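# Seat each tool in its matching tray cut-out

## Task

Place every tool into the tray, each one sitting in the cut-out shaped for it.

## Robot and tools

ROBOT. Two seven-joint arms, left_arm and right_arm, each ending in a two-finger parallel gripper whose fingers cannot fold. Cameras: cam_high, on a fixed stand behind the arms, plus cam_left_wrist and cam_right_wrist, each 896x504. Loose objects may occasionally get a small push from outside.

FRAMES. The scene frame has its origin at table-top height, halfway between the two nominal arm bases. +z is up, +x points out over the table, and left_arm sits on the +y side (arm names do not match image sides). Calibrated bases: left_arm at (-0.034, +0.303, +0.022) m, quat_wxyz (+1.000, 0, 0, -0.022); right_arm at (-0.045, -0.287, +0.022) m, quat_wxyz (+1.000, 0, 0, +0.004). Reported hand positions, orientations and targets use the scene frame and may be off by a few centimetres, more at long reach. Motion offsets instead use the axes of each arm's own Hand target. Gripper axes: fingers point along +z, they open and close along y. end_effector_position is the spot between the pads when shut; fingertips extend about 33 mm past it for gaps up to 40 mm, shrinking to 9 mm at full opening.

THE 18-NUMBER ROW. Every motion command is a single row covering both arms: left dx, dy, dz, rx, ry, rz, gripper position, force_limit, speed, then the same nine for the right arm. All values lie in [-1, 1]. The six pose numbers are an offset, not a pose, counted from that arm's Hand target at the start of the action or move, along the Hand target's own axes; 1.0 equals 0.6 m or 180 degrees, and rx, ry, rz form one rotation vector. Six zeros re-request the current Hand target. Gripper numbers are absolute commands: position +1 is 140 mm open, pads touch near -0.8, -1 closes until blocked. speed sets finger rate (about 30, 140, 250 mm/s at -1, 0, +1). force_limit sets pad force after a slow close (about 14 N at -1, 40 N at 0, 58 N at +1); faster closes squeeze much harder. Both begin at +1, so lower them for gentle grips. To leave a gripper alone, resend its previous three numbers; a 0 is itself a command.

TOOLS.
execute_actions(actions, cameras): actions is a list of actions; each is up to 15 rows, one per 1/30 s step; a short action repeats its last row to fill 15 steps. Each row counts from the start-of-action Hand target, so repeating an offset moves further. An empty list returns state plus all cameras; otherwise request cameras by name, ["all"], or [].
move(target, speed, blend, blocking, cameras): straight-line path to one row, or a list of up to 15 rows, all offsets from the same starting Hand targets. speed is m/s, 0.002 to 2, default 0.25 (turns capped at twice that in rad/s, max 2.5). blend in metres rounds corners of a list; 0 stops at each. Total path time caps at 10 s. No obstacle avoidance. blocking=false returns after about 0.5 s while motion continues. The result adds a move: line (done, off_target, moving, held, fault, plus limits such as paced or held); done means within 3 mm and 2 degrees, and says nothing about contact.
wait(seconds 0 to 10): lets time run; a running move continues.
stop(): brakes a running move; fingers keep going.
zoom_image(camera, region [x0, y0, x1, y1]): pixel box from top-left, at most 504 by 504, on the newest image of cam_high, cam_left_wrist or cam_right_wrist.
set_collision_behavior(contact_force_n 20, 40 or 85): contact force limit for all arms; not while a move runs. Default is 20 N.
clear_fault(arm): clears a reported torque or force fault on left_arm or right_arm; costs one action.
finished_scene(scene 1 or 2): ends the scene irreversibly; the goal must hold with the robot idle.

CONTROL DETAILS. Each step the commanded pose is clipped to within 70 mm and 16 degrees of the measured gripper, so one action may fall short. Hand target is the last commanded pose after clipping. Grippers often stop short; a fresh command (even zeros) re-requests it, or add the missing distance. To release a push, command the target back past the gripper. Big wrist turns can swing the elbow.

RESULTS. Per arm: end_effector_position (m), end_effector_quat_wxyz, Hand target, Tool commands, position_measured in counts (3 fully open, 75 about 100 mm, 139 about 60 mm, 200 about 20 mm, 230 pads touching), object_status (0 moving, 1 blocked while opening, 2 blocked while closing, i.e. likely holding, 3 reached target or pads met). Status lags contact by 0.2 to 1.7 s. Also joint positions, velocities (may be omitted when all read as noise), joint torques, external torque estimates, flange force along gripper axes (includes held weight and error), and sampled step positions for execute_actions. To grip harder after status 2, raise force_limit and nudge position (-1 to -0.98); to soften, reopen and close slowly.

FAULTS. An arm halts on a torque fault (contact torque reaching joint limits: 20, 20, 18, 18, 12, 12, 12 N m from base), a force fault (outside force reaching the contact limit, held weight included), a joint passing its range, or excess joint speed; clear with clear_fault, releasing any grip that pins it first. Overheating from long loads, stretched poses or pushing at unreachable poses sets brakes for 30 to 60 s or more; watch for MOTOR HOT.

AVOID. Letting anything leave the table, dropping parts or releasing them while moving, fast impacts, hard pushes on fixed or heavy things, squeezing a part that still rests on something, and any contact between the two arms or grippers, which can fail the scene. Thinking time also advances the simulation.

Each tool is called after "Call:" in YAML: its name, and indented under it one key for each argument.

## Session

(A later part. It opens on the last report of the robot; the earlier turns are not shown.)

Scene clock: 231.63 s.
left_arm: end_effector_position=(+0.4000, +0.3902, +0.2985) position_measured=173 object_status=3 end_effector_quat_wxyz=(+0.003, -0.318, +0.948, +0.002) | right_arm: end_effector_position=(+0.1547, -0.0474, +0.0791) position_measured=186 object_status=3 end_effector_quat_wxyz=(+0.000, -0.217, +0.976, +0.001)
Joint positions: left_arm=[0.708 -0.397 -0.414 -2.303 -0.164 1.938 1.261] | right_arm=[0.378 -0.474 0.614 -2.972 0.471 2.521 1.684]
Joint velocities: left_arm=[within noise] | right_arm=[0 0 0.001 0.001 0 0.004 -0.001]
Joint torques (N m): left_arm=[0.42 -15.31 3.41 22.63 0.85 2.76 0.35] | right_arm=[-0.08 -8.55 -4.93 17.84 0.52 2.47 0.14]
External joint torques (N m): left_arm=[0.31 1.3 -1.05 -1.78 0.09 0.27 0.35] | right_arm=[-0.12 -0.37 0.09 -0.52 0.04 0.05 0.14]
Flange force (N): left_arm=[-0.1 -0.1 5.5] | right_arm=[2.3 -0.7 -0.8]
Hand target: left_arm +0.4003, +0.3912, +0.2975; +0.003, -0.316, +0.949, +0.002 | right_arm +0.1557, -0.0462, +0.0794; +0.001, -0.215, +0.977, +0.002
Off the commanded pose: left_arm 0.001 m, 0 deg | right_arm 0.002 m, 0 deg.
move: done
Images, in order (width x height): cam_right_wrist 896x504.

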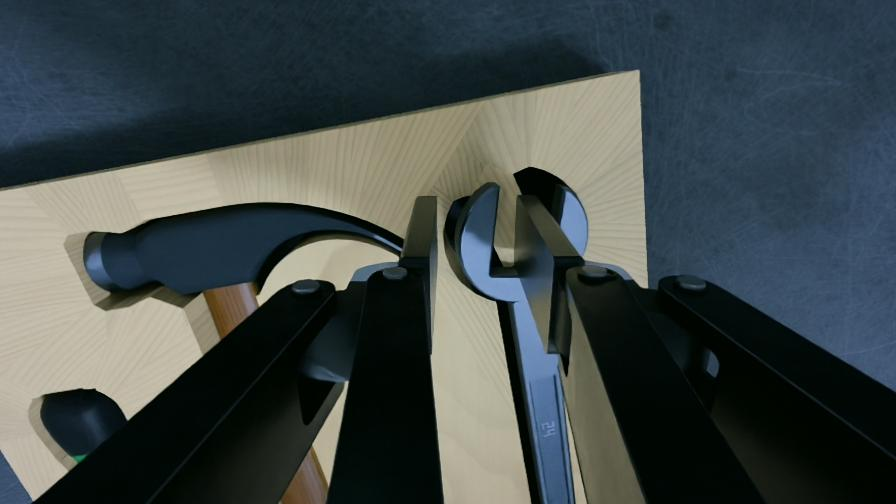

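Grip, then lift ~6 cm.

Call:
execute_actions:
  actions:
    - [[0,0,0,0,0,0,-0.35,0,-1,0,0,0,0,0,0,-1,0,-1]]

Call:
move:
  target:
    - [0,0,0,0,0,0,-0.35,0,-1,0,0,-0.04,0,0,0,-1,0,-1]
    - [0,0,0,0,0,0,-0.35,0,-1,-0.012,0,-0.105,0,0.02,0,-1,0,-1]
  speed: 0.06
  cameras: ["all"]

Scene clock: 233.13 s.
left_arm: end_effector_position=(+0.4000, +0.3902, +0.2985) position_measured=173 object_status=3 end_effector_quat_wxyz=(+0.003, -0.318, +0.948, +0.002) | right_arm: end_effector_position=(+0.1552, -0.0475, +0.0791) position_measured=212 object_status=2 end_effector_quat_wxyz=(+0.000, -0.214, +0.977, +0.001)
Joint positions: left_arm=[0.708 -0.397 -0.414 -2.303 -0.164 1.938 1.261] | right_arm=[0.377 -0.474 0.614 -2.972 0.471 2.522 1.689]
Joint velocities: left_arm=[within noise] | right_arm=[0 0.001 -0.001 0 0 0 0.005]
Joint torques (N m): left_arm=[0.42 -15.26 3.39 22.55 0.82 2.75 0.33] | right_arm=[0.72 -8.59 -4.42 18.15 0.33 2.47 -0.2]
External joint torques (N m): left_arm=[0.27 1.23 -1.12 -1.8 0.07 0.27 0.33] | right_arm=[0.7 -0.46 0.61 -0.25 -0.15 0.04 -0.2]
Flange force (N): left_arm=[0.2 -0.2 5.5] | right_arm=[3.7 0.2 -1.3]
Hand target: left_arm +0.4003, +0.3912, +0.2975; +0.003, -0.316, +0.949, +0.002 | right_arm +0.1557, -0.0462, +0.0794; +0.001, -0.215, +0.977, +0.002
Off the commanded pose: left_arm 0.001 m, 0 deg | right_arm 0.001 m, 0 deg.
Step readings (end_effector_position of left_arm | right_arm):
0: (+0.4000, +0.3902, +0.2985) | (+0.1549, -0.0473, +0.0792)
1: (+0.4000, +0.3902, +0.2985) | (+0.1549, -0.0473, +0.0792)
2: (+0.4000, +0.3902, +0.2985) | (+0.1549, -0.0473, +0.0792)
4: (+0.4000, +0.3902, +0.2985) | (+0.1549, -0.0473, +0.0792)
8: (+0.4000, +0.3902, +0.2985) | (+0.1549, -0.0473, +0.0791)
15: (+0.4000, +0.3902, +0.2985) | (+0.1549, -0.0473, +0.0791)

Scene clock: 235.30 s.
left_arm: end_effector_position=(+0.4000, +0.3902, +0.2985) position_measured=173 object_status=3 end_effector_quat_wxyz=(+0.003, -0.318, +0.948, +0.002) | right_arm: end_effector_position=(+0.1648, -0.0419, +0.1421) position_measured=212 object_status=2 end_effector_quat_wxyz=(-0.026, -0.211, +0.977, -0.002)
Joint positions: left_arm=[0.708 -0.397 -0.414 -2.303 -0.164 1.938 1.261] | right_arm=[0.35 -0.584 0.528 -2.841 0.394 2.234 1.691]
Joint velocities: left_arm=[within noise] | right_arm=[0 0.001 -0.002 0.002 0 -0.003 0.001]
Joint torques (N m): left_arm=[0.38 -15.31 3.36 22.6 0.85 2.73 0.37] | right_arm=[1.65 -9.11 -6.03 20.38 0.25 0.58 -0.19]
External joint torques (N m): left_arm=[0.31 1.23 -1.08 -1.82 0.1 0.23 0.37] | right_arm=[1.56 -1.5 0.05 -0.92 -0.39 -1.71 -0.19]
Flange force (N): left_arm=[0.2 0.0 5.5] | right_arm=[13.1 -2.5 -8.6]
Hand target: left_arm +0.4003, +0.3912, +0.2975; +0.003, -0.316, +0.949, +0.002 | right_arm +0.1622, -0.0434, +0.1424; -0.030, -0.215, +0.976, -0.005
Off the commanded pose: left_arm 0.001 m, 0 deg | right_arm 0.003 m, 1 deg.
move: done

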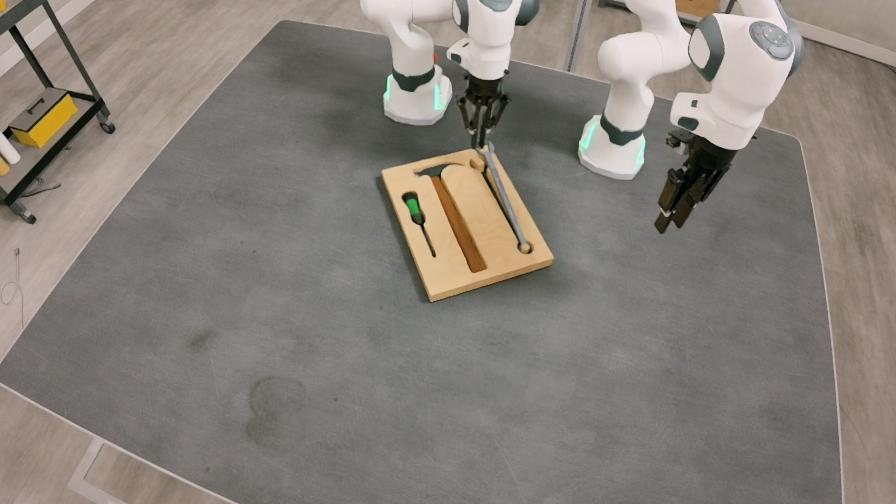

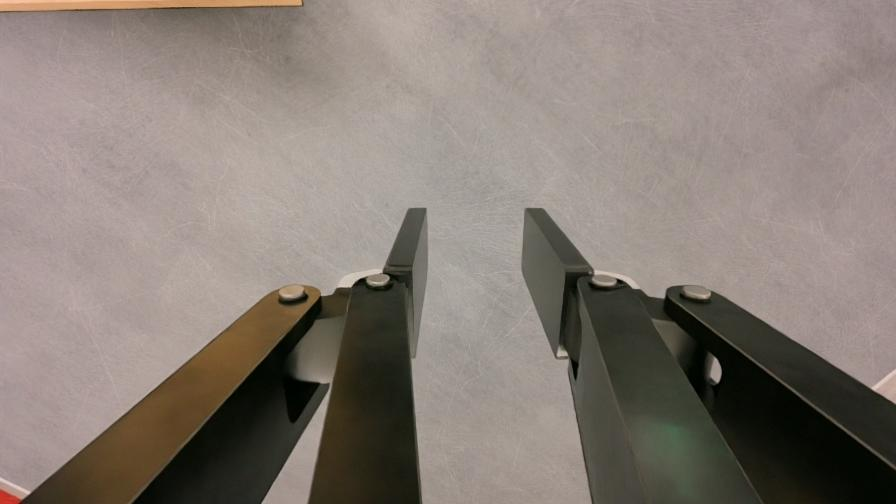

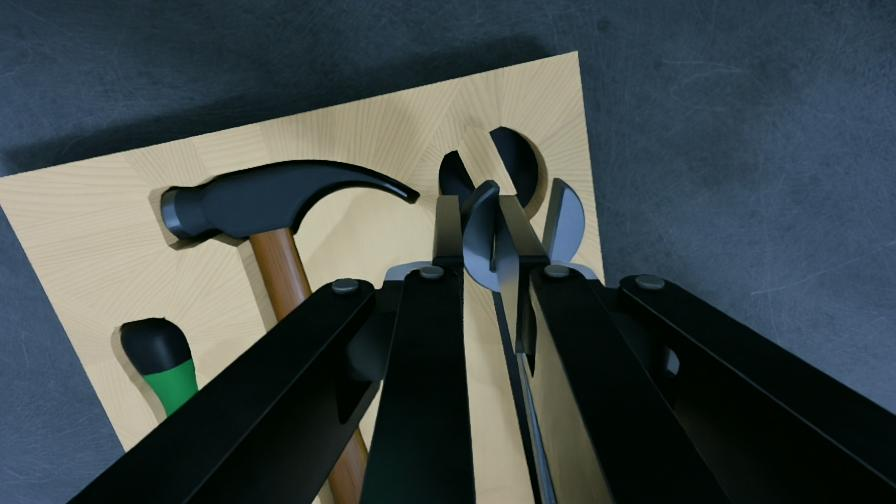

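Call:
move:
  target:
    - [0.404,-0.322,0.1625,0,0,0,-0.35,0,-1,0,0,0,0,0,0,-1,0,-1]
  speed: 0.3
  cameras: ["cam_high","cam_left_wrist"]

Scene clock: 238.10 s.
left_arm: end_effector_position=(+0.3214, +0.0928, +0.1970) position_measured=173 object_status=3 end_effector_quat_wxyz=(+0.001, -0.312, +0.950, +0.003) | right_arm: end_effector_position=(+0.1647, -0.0420, +0.1421) position_measured=212 object_status=2 end_effector_quat_wxyz=(-0.027, -0.211, +0.977, -0.002)
Joint positions: left_arm=[0.499 -0.595 -0.947 -2.536 -0.542 2.087 0.826] | right_arm=[0.35 -0.584 0.527 -2.84 0.394 2.234 1.691]
Joint velocities: left_arm=[-0.001 0.001 -0.001 0 -0.001 0 -0.006] | right_arm=[within noise]
Joint torques (N m): left_arm=[0.77 -3.79 9.96 19.45 0.3 2.49 -0.23] | right_arm=[1.63 -9.12 -6.05 20.42 0.27 0.54 -0.22]
External joint torques (N m): left_arm=[0.72 -0.57 -1.84 -1.32 -0.37 -0.01 -0.23] | right_arm=[1.59 -1.5 0.08 -0.91 -0.36 -1.77 -0.22]
Flange force (N): left_arm=[1.4 -1.5 5.0] | right_arm=[13.3 -2.5 -8.8]
Hand target: left_arm +0.3222, +0.0919, +0.1979; +0.003, -0.316, +0.949, +0.002 | right_arm +0.1622, -0.0434, +0.1424; -0.030, -0.215, +0.976, -0.005
Off the commanded pose: left_arm 0.001 m, 0 deg | right_arm 0.003 m, 1 deg.
move: done
Images, in order (width x height): cam_high 896x504, cam_left_wrist 896x504.

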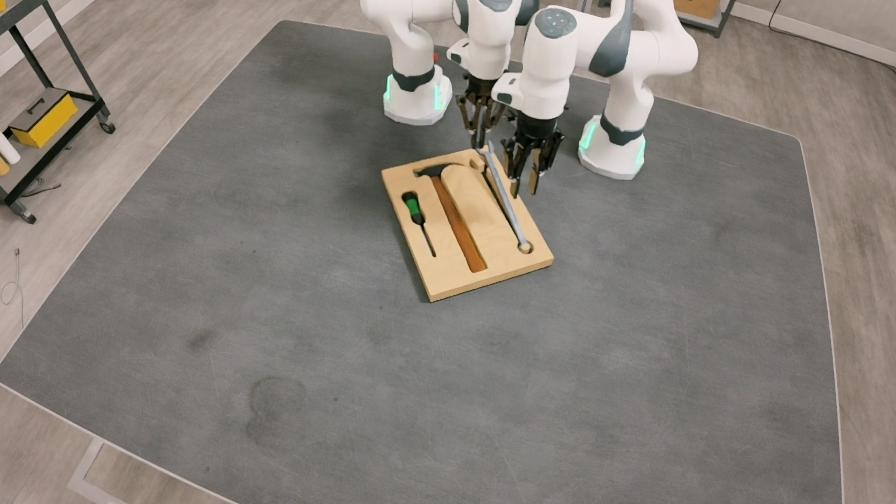

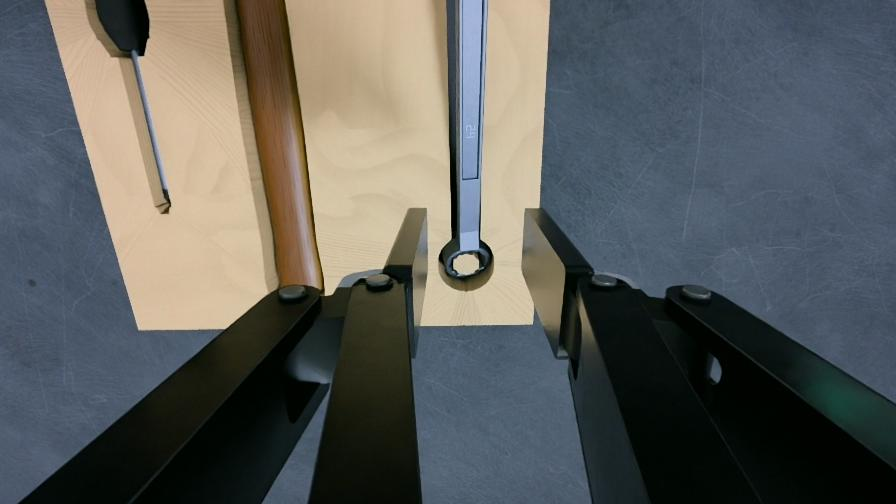

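Call:
move:
  target:
    - [0.0167,0,0.15,0,0.072,0,-0.35,0,-1,0,0,0,0,0,0,-1,0,-1]
    - [0.0167,0,0.198,0,0.072,0,-0.35,0,-1,0,0,0,0,0,0,-1,0,-1]
  speed: 0.12
  cameras: ["cam_high","cam_left_wrist"]

Scene clock: 242.07 s.
left_arm: end_effector_position=(+0.3138, +0.0871, +0.0792) position_measured=173 object_status=3 end_effector_quat_wxyz=(-0.105, -0.312, +0.944, -0.033) | right_arm: end_effector_position=(+0.1647, -0.0420, +0.1421) position_measured=212 object_status=2 end_effector_quat_wxyz=(-0.027, -0.211, +0.977, -0.002)
Joint positions: left_arm=[0.734 -0.082 -1.15 -2.574 -0.401 2.393 0.792] | right_arm=[0.35 -0.584 0.527 -2.84 0.394 2.234 1.691]
Joint velocities: left_arm=[-0.001 0 -0.001 -0.001 0 0 -0.006] | right_arm=[within noise]
Joint torques (N m): left_arm=[0.79 -9 0.67 17.62 0.67 2.28 -0.16] | right_arm=[1.62 -9.11 -6.04 20.41 0.27 0.54 -0.23]
External joint torques (N m): left_arm=[0.66 1.12 -1.39 -1.23 0.24 0.25 -0.17] | right_arm=[1.57 -1.58 0.06 -0.84 -0.36 -1.75 -0.24]
Flange force (N): left_arm=[0.0 0.0 0.0] | right_arm=[13.3 -2.6 -9.0]
Hand target: left_arm +0.3146, +0.0866, +0.0790; -0.104, -0.314, +0.943, -0.033 | right_arm +0.1622, -0.0434, +0.1424; -0.030, -0.215, +0.976, -0.005
Off the commanded pose: left_arm 0.001 m, 0 deg | right_arm 0.003 m, 1 deg.
move: done
Images, in order (width x height): cam_high 896x504, cam_left_wrist 896x504.

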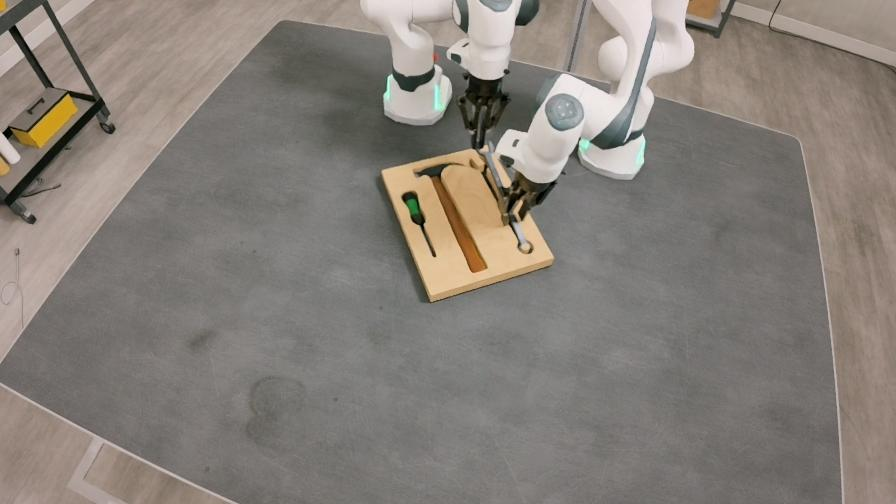

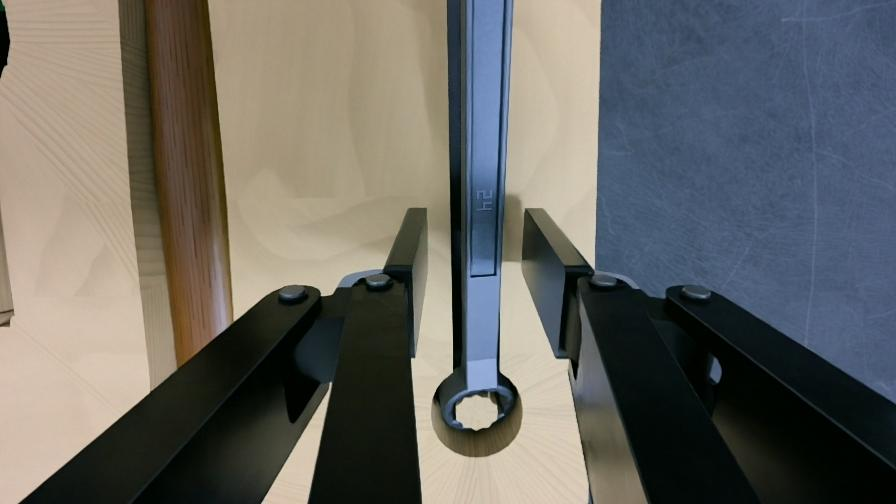

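Call:
move:
  target:
    - [0,0.002,0,0,0,0,-1,0,-1,0,0,0,0,0,0,-1,0,-1]
  speed: 0.05
  cameras: ["cam_left_wrist"]

Scene clock: 243.73 s.
left_arm: end_effector_position=(+0.3122, +0.0889, +0.0783) position_measured=209 object_status=0 end_effector_quat_wxyz=(-0.107, -0.314, +0.943, -0.032) | right_arm: end_effector_position=(+0.1649, -0.0422, +0.1421) position_measured=212 object_status=2 end_effector_quat_wxyz=(-0.026, -0.211, +0.977, -0.003)
Joint positions: left_arm=[0.734 -0.082 -1.148 -2.577 -0.401 2.391 0.791] | right_arm=[0.35 -0.584 0.527 -2.84 0.392 2.234 1.691]
Joint torques (N m): left_arm=[-0.49 -9.26 0.56 17.76 0.08 2.62 0.11] | right_arm=[1.97 -9.01 -6.01 20.43 0.48 0.45 -0.2]
External joint torques (N m): left_arm=[-0.65 0.85 -1.55 -1.03 -0.35 0.6 0.11] | right_arm=[1.89 -1.4 0.07 -0.86 -0.15 -1.84 -0.2]
Flange force (N): left_arm=[0.0 0.0 0.0] | right_arm=[13.8 -1.9 -8.7]
Hand target: left_arm +0.3139, +0.0876, +0.0790; -0.104, -0.314, +0.943, -0.033 | right_arm +0.1622, -0.0434, +0.1424; -0.030, -0.215, +0.976, -0.005
Off the commanded pose: left_arm 0.002 m, 0 deg | right_arm 0.003 m, 1 deg.
move: done
Images, in order (width x height): cam_left_wrist 896x504.

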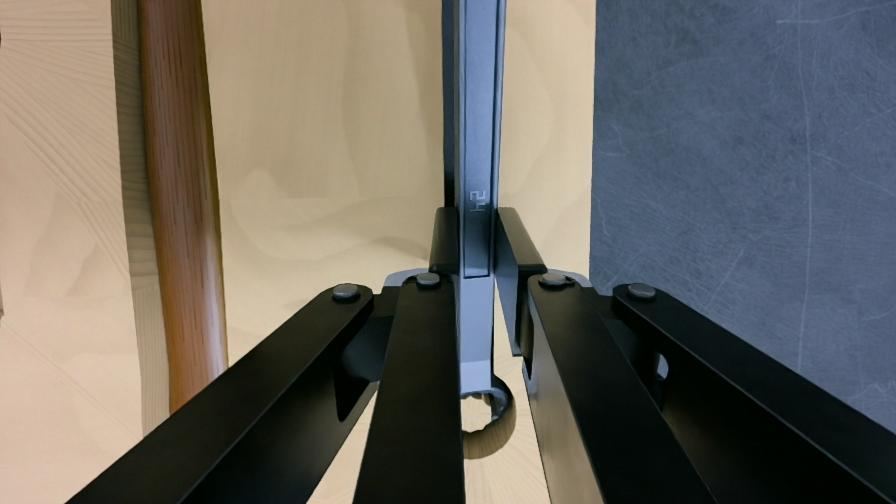

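Call:
execute_actions:
  actions:
    - [[0,0,0,0,0,0,-1,0,-1,0,0,0,0,0,0,-0.45,0,-1]]
    - [[0,0,0,0,0,0,-1,0,-1,0,0,0,0,0,0,-0.45,0,-1]]
  cameras: ["cam_right_wrist"]

Scene clock: 245.30 s.
left_arm: end_effector_position=(+0.3120, +0.0890, +0.0780) position_measured=209 object_status=2 end_effector_quat_wxyz=(-0.107, -0.314, +0.943, -0.032) | right_arm: end_effector_position=(+0.1621, -0.0437, +0.1415) position_measured=186 object_status=3 end_effector_quat_wxyz=(-0.031, -0.212, +0.977, -0.004)
Joint positions: left_arm=[0.734 -0.082 -1.148 -2.578 -0.401 2.392 0.791] | right_arm=[0.35 -0.584 0.527 -2.84 0.392 2.224 1.691]
Joint torques (N m): left_arm=[-0.43 -10.08 1.05 18.73 0.06 2.31 0.1] | right_arm=[0.73 -9.15 -6.25 20.36 0.57 1.93 0]
External joint torques (N m): left_arm=[-0.56 0.1 -1.03 -0.08 -0.37 0.29 0.09] | right_arm=[0.64 -1.68 -0.2 -0.83 -0.06 -0.32 -0.01]
External joint torques at the end of the 1st action: left_arm=[-0.38 -0.03 -0.94 -0.03 -0.37 0.3 0.11] | right_arm=[0.76 -1.61 -0.11 -0.87 -0.07 -0.37 0.02]
Flange force (N): left_arm=[0.0 0.0 0.0] | right_arm=[10.2 -2.9 -4.0]
Flange force at the end of the 1st action (N): left_arm=[0.0 0.0 0.0] | right_arm=[10.4 -2.5 -3.9]
Hand target: left_arm +0.3139, +0.0876, +0.0790; -0.104, -0.314, +0.943, -0.033 | right_arm +0.1622, -0.0434, +0.1424; -0.030, -0.215, +0.976, -0.005
Off the commanded pose: left_arm 0.003 m, 0 deg | right_arm 0.001 m, 0 deg.
Step readings (end_effector_position of left_arm | right_arm; steps 1 to 15: 1st action; 16 to 30: 2nd action):
0: (+0.3122, +0.0889, +0.0783) | (+0.1649, -0.0422, +0.1421)
1: (+0.3122, +0.0889, +0.0783) | (+0.1649, -0.0422, +0.1421)
2: (+0.3122, +0.0889, +0.0783) | (+0.1649, -0.0422, +0.1421)
4: (+0.3122, +0.0889, +0.0783) | (+0.1649, -0.0422, +0.1421)
8: (+0.3120, +0.0891, +0.0781) | (+0.1634, -0.0429, +0.1418)
15: (+0.3120, +0.0890, +0.0780) | (+0.1624, -0.0435, +0.1415)
16: (+0.3120, +0.0890, +0.0780) | (+0.1623, -0.0435, +0.1415)
17: (+0.3120, +0.0890, +0.0780) | (+0.1623, -0.0435, +0.1415)
19: (+0.3120, +0.0890, +0.0780) | (+0.1622, -0.0436, +0.1415)
23: (+0.3120, +0.0890, +0.0780) | (+0.1621, -0.0436, +0.1415)
30: (+0.3120, +0.0890, +0.0780) | (+0.1621, -0.0437, +0.1415)
Images, in order (width x height): cam_right_wrist 896x504.

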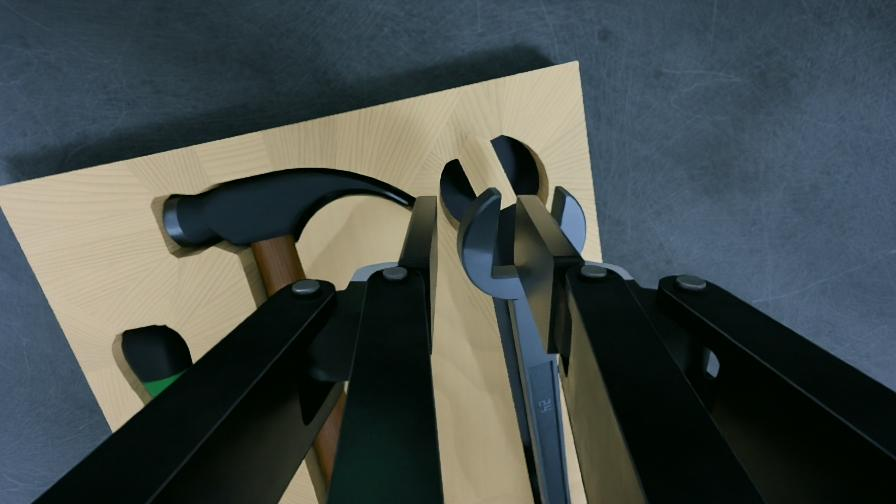

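Call:
move:
  target:
    - [0,0,0,0,0,0,-1,0,-1,0,0,-0.15,0,0,0,-0.35,0,-1]
    - [0,0,0,0,0,0,-1,0,-1,-0.148,-0.435,-0.267,0,-0.02,0.138,-0.35,0,-1]
  speed: 0.3
  blend: 0.02

Call:
move:
  target:
    - [0,0,-0.2,0,0,0,-1,0,-1,0,0,0,0,0,0,-0.35,0,-1]
  speed: 0.1
  cameras: ["all"]

Scene clock: 247.83 s.
left_arm: end_effector_position=(+0.3120, +0.0890, +0.0780) position_measured=209 object_status=2 end_effector_quat_wxyz=(-0.107, -0.314, +0.943, -0.032) | right_arm: end_effector_position=(+0.3600, -0.2380, +0.2957) position_measured=173 object_status=3 end_effector_quat_wxyz=(+0.001, +0.003, +1.000, -0.003)
Joint positions: left_arm=[0.734 -0.082 -1.148 -2.578 -0.401 2.392 0.791] | right_arm=[-0.05 -0.472 0.146 -2.404 0.064 1.937 1.642]
Joint torques (N m): left_arm=[-0.35 -10.14 1.06 18.74 0.07 2.32 0.07] | right_arm=[0.38 -15.9 -2.38 23.73 0.53 2.42 -0.14]
External joint torques (N m): left_arm=[-0.44 0 -0.97 -0.07 -0.35 0.31 0.06] | right_arm=[0.25 -0.43 -0.3 -0.67 -0.24 0 -0.14]
Flange force (N): left_arm=[0.0 0.0 0.0] | right_arm=[3.2 -1.0 1.2]
Hand target: left_arm +0.3139, +0.0876, +0.0790; -0.104, -0.314, +0.943, -0.033 | right_arm +0.3614, -0.2393, +0.2961; +0.002, +0.000, +1.000, -0.005
Off the commanded pose: left_arm 0.003 m, 0 deg | right_arm 0.002 m, 0 deg.
move: done

Scene clock: 249.80 s.
left_arm: end_effector_position=(+0.3347, +0.1025, +0.1944) position_measured=210 object_status=2 end_effector_quat_wxyz=(-0.106, -0.317, +0.942, -0.034) | right_arm: end_effector_position=(+0.3601, -0.2381, +0.2957) position_measured=173 object_status=3 end_effector_quat_wxyz=(+0.001, +0.003, +1.000, -0.003)
Joint positions: left_arm=[0.615 -0.361 -0.904 -2.417 -0.505 1.99 0.895] | right_arm=[-0.05 -0.472 0.146 -2.403 0.063 1.937 1.642]
Joint velocities: left_arm=[-0.001 -0.002 0.001 0 0 -0.004 0.002] | right_arm=[within noise]
Joint torques (N m): left_arm=[-0.37 -9.7 7.33 21.44 0.44 1.51 0.29] | right_arm=[0.36 -15.9 -2.42 23.89 0.5 2.41 -0.1]
External joint torques (N m): left_arm=[-0.4 -0.34 -0.39 -0.49 -0.01 -0.46 0.28] | right_arm=[0.21 -0.37 -0.37 -0.6 -0.27 -0.02 -0.1]
Flange force (N): left_arm=[2.7 3.0 -0.5] | right_arm=[2.8 -1.1 1.0]
Hand target: left_arm +0.3350, +0.1030, +0.1962; -0.104, -0.314, +0.943, -0.033 | right_arm +0.3614, -0.2393, +0.2961; +0.002, +0.000, +1.000, -0.005
Off the commanded pose: left_arm 0.002 m, 0 deg | right_arm 0.002 m, 0 deg.
move: done

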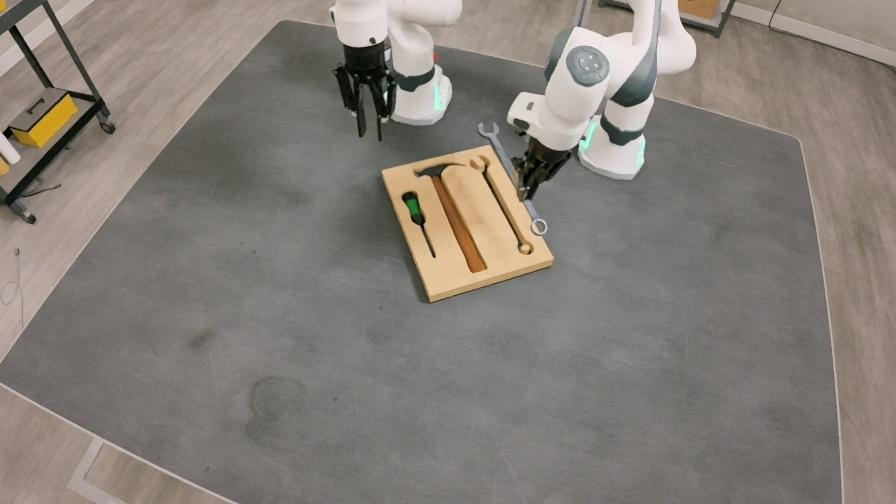

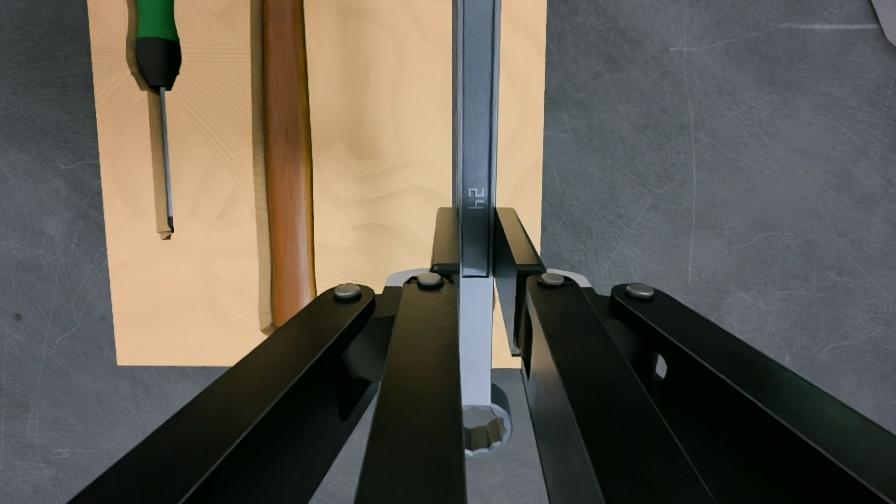

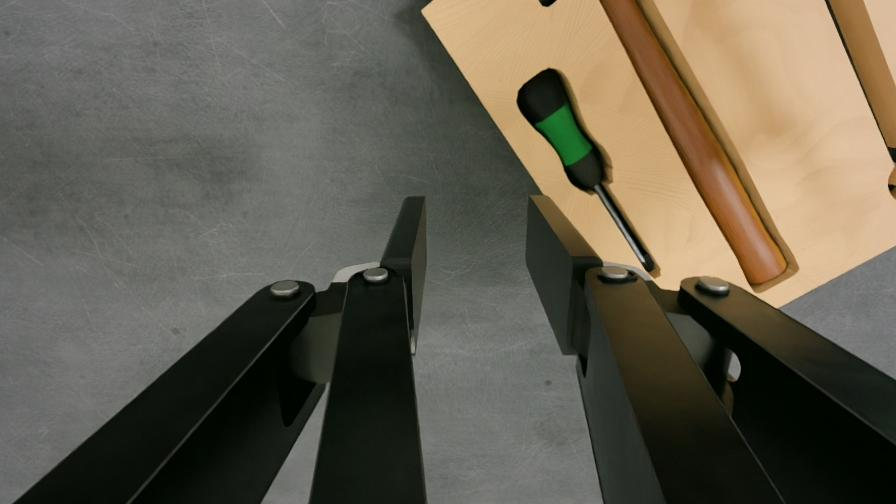

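Call:
move:
  target:
    - [-0.124,-0.149,-0.309,0,-0.072,0,-1,0,-1,0,0,0,0,0,0,-0.35,0,-1]
  speed: 0.15

Scene clock: 253.17 s.
left_arm: end_effector_position=(+0.4786, +0.0983, +0.3596) position_measured=210 object_status=2 end_effector_quat_wxyz=(+0.002, -0.313, +0.950, +0.002) | right_arm: end_effector_position=(+0.3601, -0.2381, +0.2957) position_measured=173 object_status=3 end_effector_quat_wxyz=(+0.001, +0.003, +1.000, -0.003)
Joint positions: left_arm=[0.872 -0.097 -1.163 -1.809 -0.084 1.77 0.618] | right_arm=[-0.05 -0.472 0.146 -2.403 0.063 1.937 1.642]
Joint torques (N m): left_arm=[0.89 -9.54 1.73 24.73 0.82 2.38 -0.25] | right_arm=[0.38 -15.92 -2.4 23.9 0.5 2.41 -0.08]
External joint torques (N m): left_arm=[0.85 0.85 -1.19 -0.04 0.07 -0.14 -0.25] | right_arm=[0.27 -0.5 -0.3 -0.52 -0.27 -0.01 -0.08]
Flange force (N): left_arm=[0.0 0.0 0.0] | right_arm=[3.0 -0.9 0.8]
Hand target: left_arm +0.4793, +0.0987, +0.3606; +0.003, -0.316, +0.949, +0.002 | right_arm +0.3614, -0.2393, +0.2961; +0.002, +0.000, +1.000, -0.005
Off the commanded pose: left_arm 0.001 m, 0 deg | right_arm 0.002 m, 0 deg.
move: done

Call:
move:
  target:
    - [0.063,-0.14,0,0,0,0.204,-1,0,-1,0,0,0,0,0,0,-0.35,0,-1]
  speed: 0.2

Call:
move:
  target:
    - [0,0,0,0.25,0,0,-1,0,-1,0,0,0,-0.25,0,0,-0.35,0,-1]
  speed: 0.3
  cameras: ["all"]

Scene clock: 256.10 s.
left_arm: end_effector_position=(+0.4988, +0.0088, +0.3592) position_measured=210 object_status=2 end_effector_quat_wxyz=(+0.001, -0.004, +1.000, +0.003) | right_arm: end_effector_position=(+0.3601, -0.2381, +0.2957) position_measured=173 object_status=3 end_effector_quat_wxyz=(+0.001, +0.003, +1.000, -0.003)
Joint positions: left_arm=[0.575 0.356 -1.238 -1.565 0.344 1.678 0.836] | right_arm=[-0.05 -0.472 0.146 -2.403 0.063 1.937 1.642]
Joint velocities: left_arm=[-0.001 0 0 -0.001 0 0 0.006] | right_arm=[within noise]
Joint torques (N m): left_arm=[-0.1 -23.8 -11.24 23.21 0.88 2.37 0.15] | right_arm=[0.4 -15.92 -2.4 23.9 0.49 2.41 -0.13]
External joint torques (N m): left_arm=[-0.3 1.06 -0.98 -0.04 0.1 -0.11 0.15] | right_arm=[0.34 -0.54 -0.25 -0.48 -0.27 -0.02 -0.13]
Flange force (N): left_arm=[-2.9 -2.1 -0.5] | right_arm=[3.1 -0.8 0.7]
Hand target: left_arm +0.4994, +0.0088, +0.3602; +0.002, -0.001, +1.000, +0.003 | right_arm +0.3614, -0.2393, +0.2961; +0.002, +0.000, +1.000, -0.005
Off the commanded pose: left_arm 0.001 m, 0 deg | right_arm 0.002 m, 0 deg.
move: done

Scene clock: 258.80 s.
left_arm: end_effector_position=(+0.4982, +0.0104, +0.3571) position_measured=210 object_status=2 end_effector_quat_wxyz=(-0.001, -0.001, +0.926, -0.377) | right_arm: end_effector_position=(+0.3611, -0.2400, +0.2954) position_measured=173 object_status=3 end_effector_quat_wxyz=(+0.001, +0.003, +0.926, +0.377)
Joint positions: left_arm=[1.348 0.79 -1.769 -2.086 0.091 2.257 1.128] | right_arm=[0.192 -0.349 -0.542 -2.408 0.575 1.809 1.058]
Joint velocities: left_arm=[within noise] | right_arm=[0 -0.001 0 0 -0.002 0.002 -0.007]
Joint torques (N m): left_arm=[-0.11 -13.74 -23.77 17.83 -0.25 3.24 0.03] | right_arm=[0.96 -17.51 4.26 22.36 1.71 0.58 0.02]
External joint torques (N m): left_arm=[-0.38 1.8 -1.15 -0.66 -0.57 0.68 0.1] | right_arm=[0.93 -1.04 -0.13 -0.6 0.08 -0.29 -0.05]
Flange force (N): left_arm=[5.7 1.4 0.5] | right_arm=[3.9 1.8 0.9]
Hand target: left_arm +0.4994, +0.0088, +0.3602; +0.002, +0.000, +0.925, -0.380 | right_arm +0.3614, -0.2393, +0.2961; +0.002, -0.001, +0.926, +0.378
Off the commanded pose: left_arm 0.004 m, 1 deg | right_arm 0.001 m, 0 deg.
move: off_target (left_arm)

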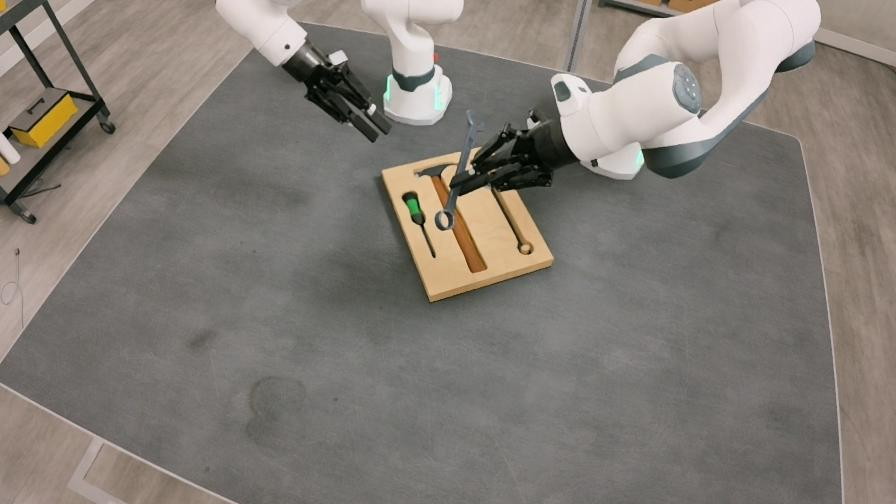

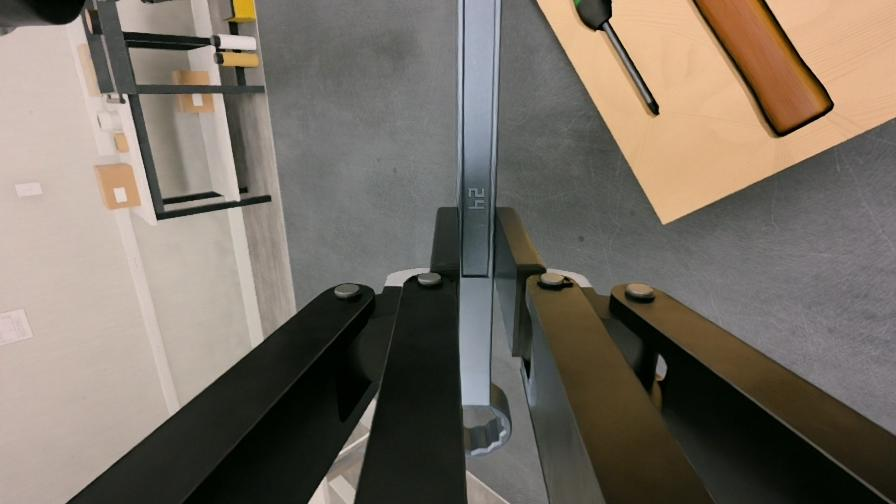

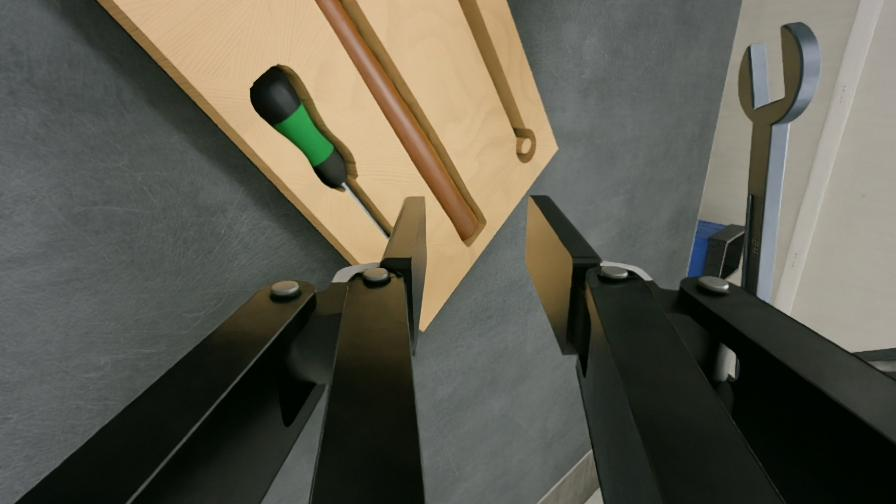

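Call:
move:
  target:
    - [0,0,0,0.25,0,0,-1,0,-1,0,0,0,-0.25,0,0,-0.35,0,-1]
  speed: 0.3
  cameras: ["all"]

Scene clock: 262.10 s.
left_arm: end_effector_position=(+0.4980, +0.0084, +0.3573) position_measured=210 object_status=2 end_effector_quat_wxyz=(-0.001, +0.001, +0.711, -0.703) | right_arm: end_effector_position=(+0.3605, -0.2390, +0.2953) position_measured=173 object_status=3 end_effector_quat_wxyz=(-0.002, +0.001, +0.711, +0.703)
Joint positions: left_arm=[1.379 1.646 -1.582 -2.282 0.147 2.51 1.458] | right_arm=[0.055 0.351 -0.737 -2.239 1.118 1.05 0.438]
Joint velocities: left_arm=[within noise] | right_arm=[-0.001 0 0 0 0.001 0 -0.007]
Joint torques (N m): left_arm=[0.12 -21.02 -32.14 -1.73 -0.03 0.66 -0.15] | right_arm=[-0.15 -31.25 -5.1 16.27 1.89 -2.51 0.04]
External joint torques (N m): left_arm=[-0.16 2.33 -1.09 -0.24 -0.58 0.32 -0.05] | right_arm=[-0.31 -0.81 0.41 -0.49 0.11 -0.18 -0.07]
Flange force (N): left_arm=[0.5 -0.6 0.6] | right_arm=[2.2 1.7 1.9]
Hand target: left_arm +0.4994, +0.0088, +0.3602; +0.002, +0.001, +0.709, -0.705 | right_arm +0.3614, -0.2393, +0.2961; +0.001, -0.002, +0.710, +0.704
Off the commanded pose: left_arm 0.003 m, 0 deg | right_arm 0.001 m, 1 deg.
move: done

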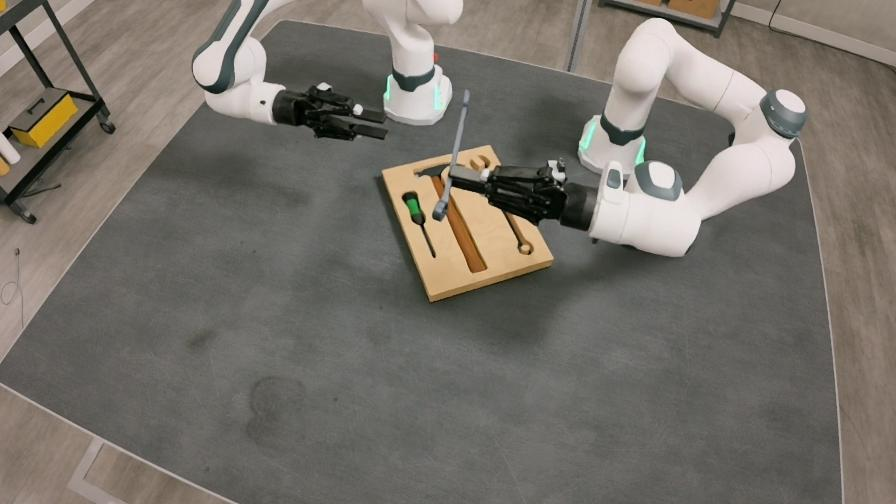

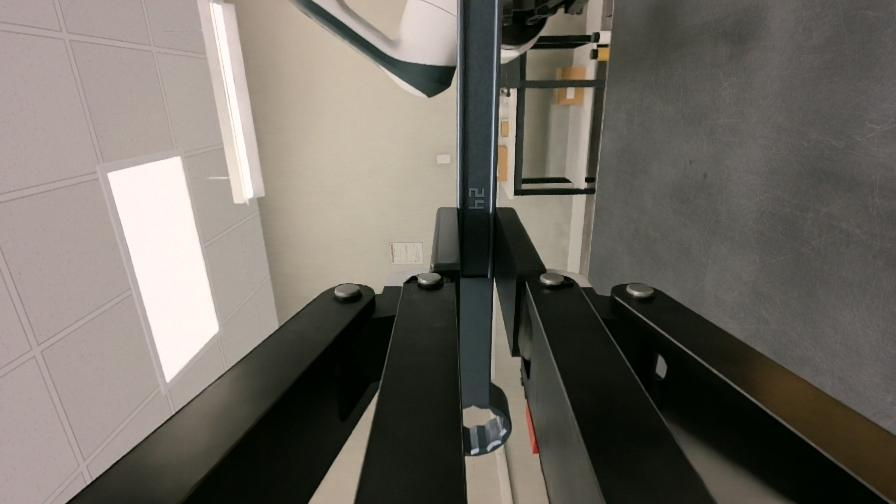

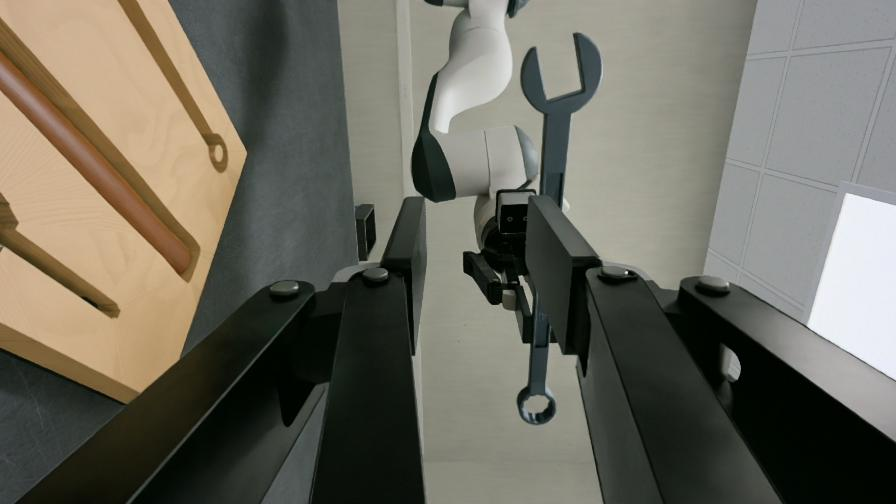

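Call:
move:
  target:
    - [0,0,0,0,0,0,-1,0,-1,-0.098,0.102,0.12,0,0,0,-0.35,0,-1]
  speed: 0.2
  cameras: ["all"]

Scene clock: 265.20 s.
left_arm: end_effector_position=(+0.4980, +0.0084, +0.3573) position_measured=210 object_status=2 end_effector_quat_wxyz=(+0.000, +0.002, +0.711, -0.703) | right_arm: end_effector_position=(+0.4184, -0.1668, +0.3554) position_measured=173 object_status=3 end_effector_quat_wxyz=(+0.001, -0.004, +0.710, +0.704)
Joint positions: left_arm=[1.379 1.646 -1.582 -2.282 0.147 2.51 1.46] | right_arm=[0.2 0.215 -0.69 -2.224 1.286 1.167 0.649]
Joint velocities: left_arm=[within noise] | right_arm=[0 0 0 0 0 0.001 0.005]
Joint torques (N m): left_arm=[0.16 -21.46 -32.07 -1.73 -0.2 0.68 -0.02] | right_arm=[0.74 -31.32 -3.19 18.44 2.63 -1.82 0.46]
External joint torques (N m): left_arm=[0.01 1.83 -1.08 -0.16 -0.76 0.36 0.08] | right_arm=[0.65 -1.78 0.1 -0.83 0.38 0.21 0.36]
Flange force (N): left_arm=[0.6 -0.8 0.3] | right_arm=[6.6 5.4 6.1]
Hand target: left_arm +0.4994, +0.0088, +0.3602; +0.002, +0.001, +0.709, -0.705 | right_arm +0.4199, -0.1667, +0.3569; +0.001, -0.002, +0.710, +0.704
Off the commanded pose: left_arm 0.003 m, 0 deg | right_arm 0.002 m, 0 deg.
move: done

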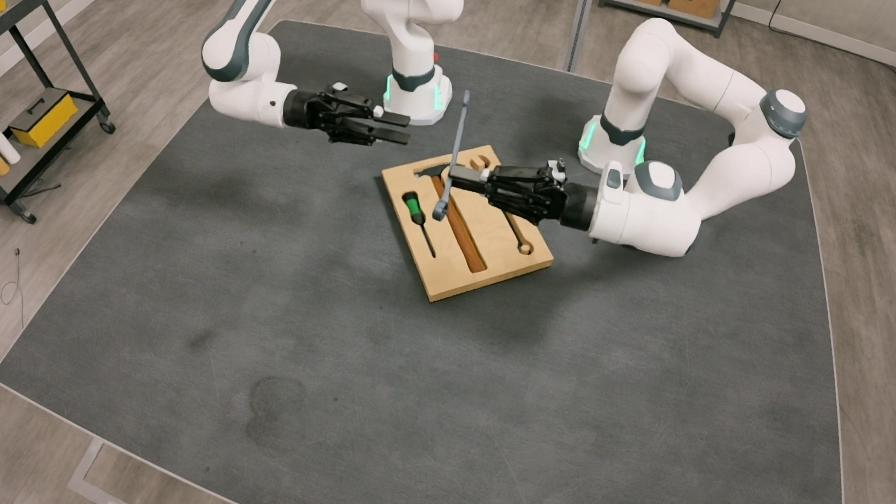

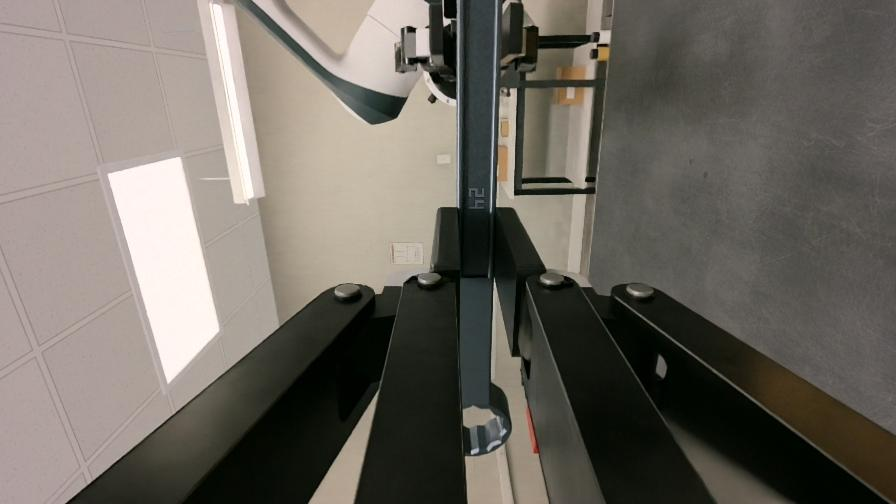

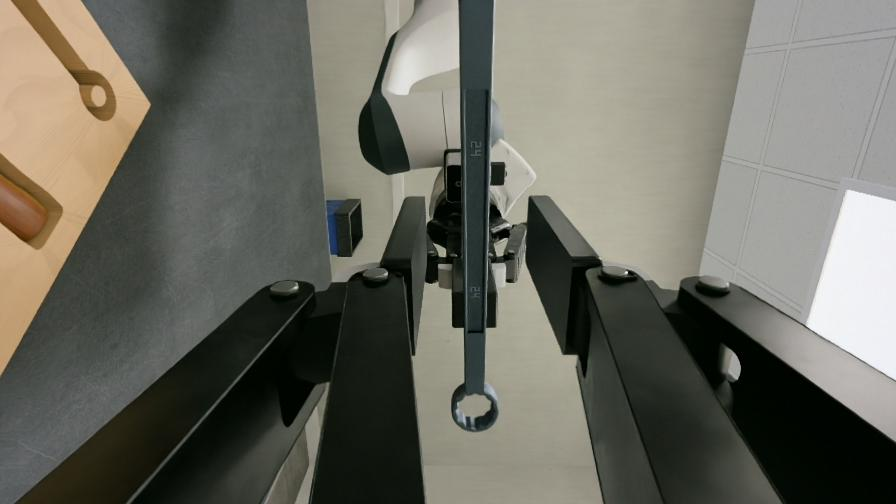

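Call:
move:
  target:
    - [0,0,0,0,0,0,-1,0,-1,0,0,0.17,0,0,0,-0.35,0,-1]
  speed: 0.15
  cameras: ["all"]

Scene clock: 267.17 s.
left_arm: end_effector_position=(+0.4980, +0.0084, +0.3573) position_measured=210 object_status=2 end_effector_quat_wxyz=(+0.000, +0.002, +0.711, -0.703) | right_arm: end_effector_position=(+0.4191, -0.0653, +0.3550) position_measured=173 object_status=3 end_effector_quat_wxyz=(+0.002, -0.005, +0.711, +0.703)
Joint positions: left_arm=[1.379 1.646 -1.582 -2.282 0.147 2.51 1.46] | right_arm=[0.349 0.098 -0.599 -2.35 1.412 1.379 0.678]
Joint velocities: left_arm=[within noise] | right_arm=[0 0 -0.001 0 0.001 0.005 0.003]
Joint torques (N m): left_arm=[0.1 -21.39 -32.07 -1.84 -0.21 0.68 -0.06] | right_arm=[0.64 -29.31 -1.05 18.51 2.38 -1.81 0.34]
External joint torques (N m): left_arm=[-0.15 2.01 -0.93 -0.31 -0.77 0.35 0.04] | right_arm=[0.48 -1.76 0.12 -1.29 0.38 0.18 0.24]
Flange force (N): left_arm=[0.8 -0.5 0.7] | right_arm=[8.8 5.1 4.2]
Hand target: left_arm +0.4994, +0.0088, +0.3602; +0.002, +0.001, +0.709, -0.705 | right_arm +0.4198, -0.0647, +0.3559; +0.001, -0.002, +0.710, +0.704
Off the commanded pose: left_arm 0.003 m, 0 deg | right_arm 0.001 m, 0 deg.
move: done

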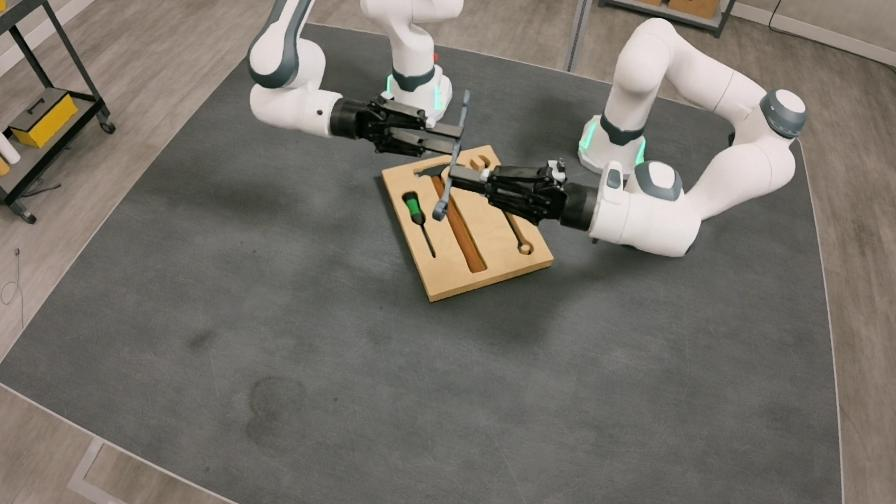

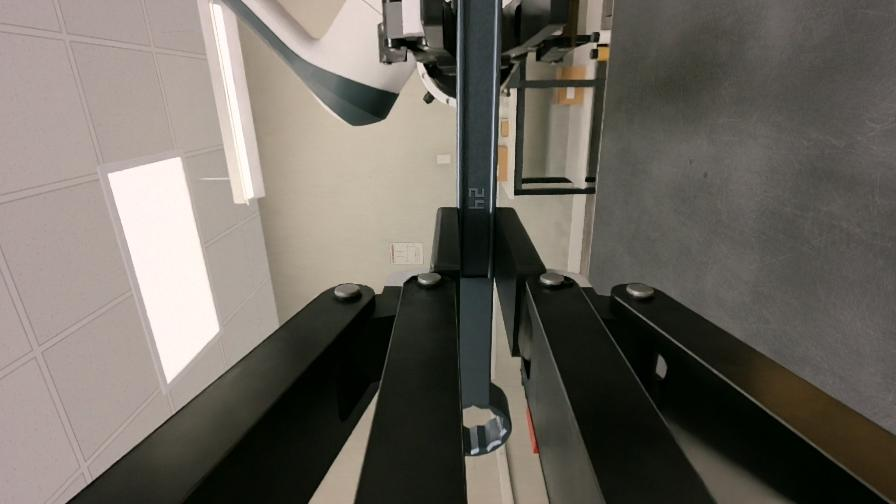

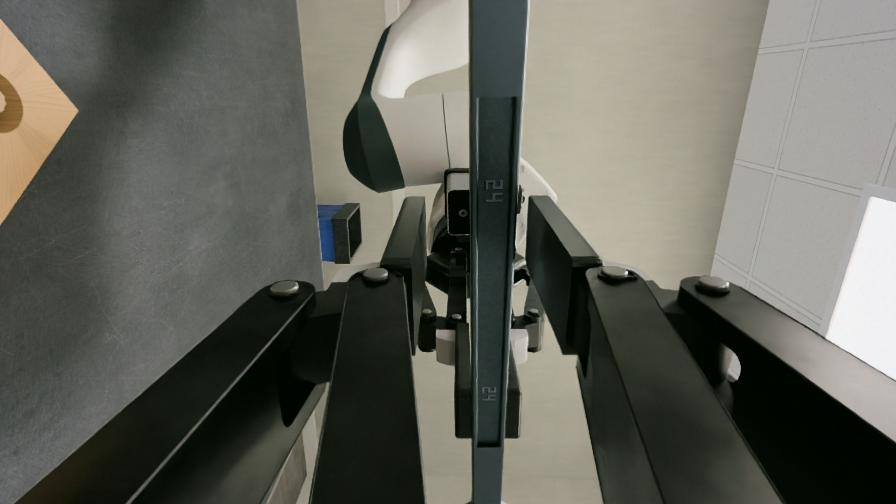

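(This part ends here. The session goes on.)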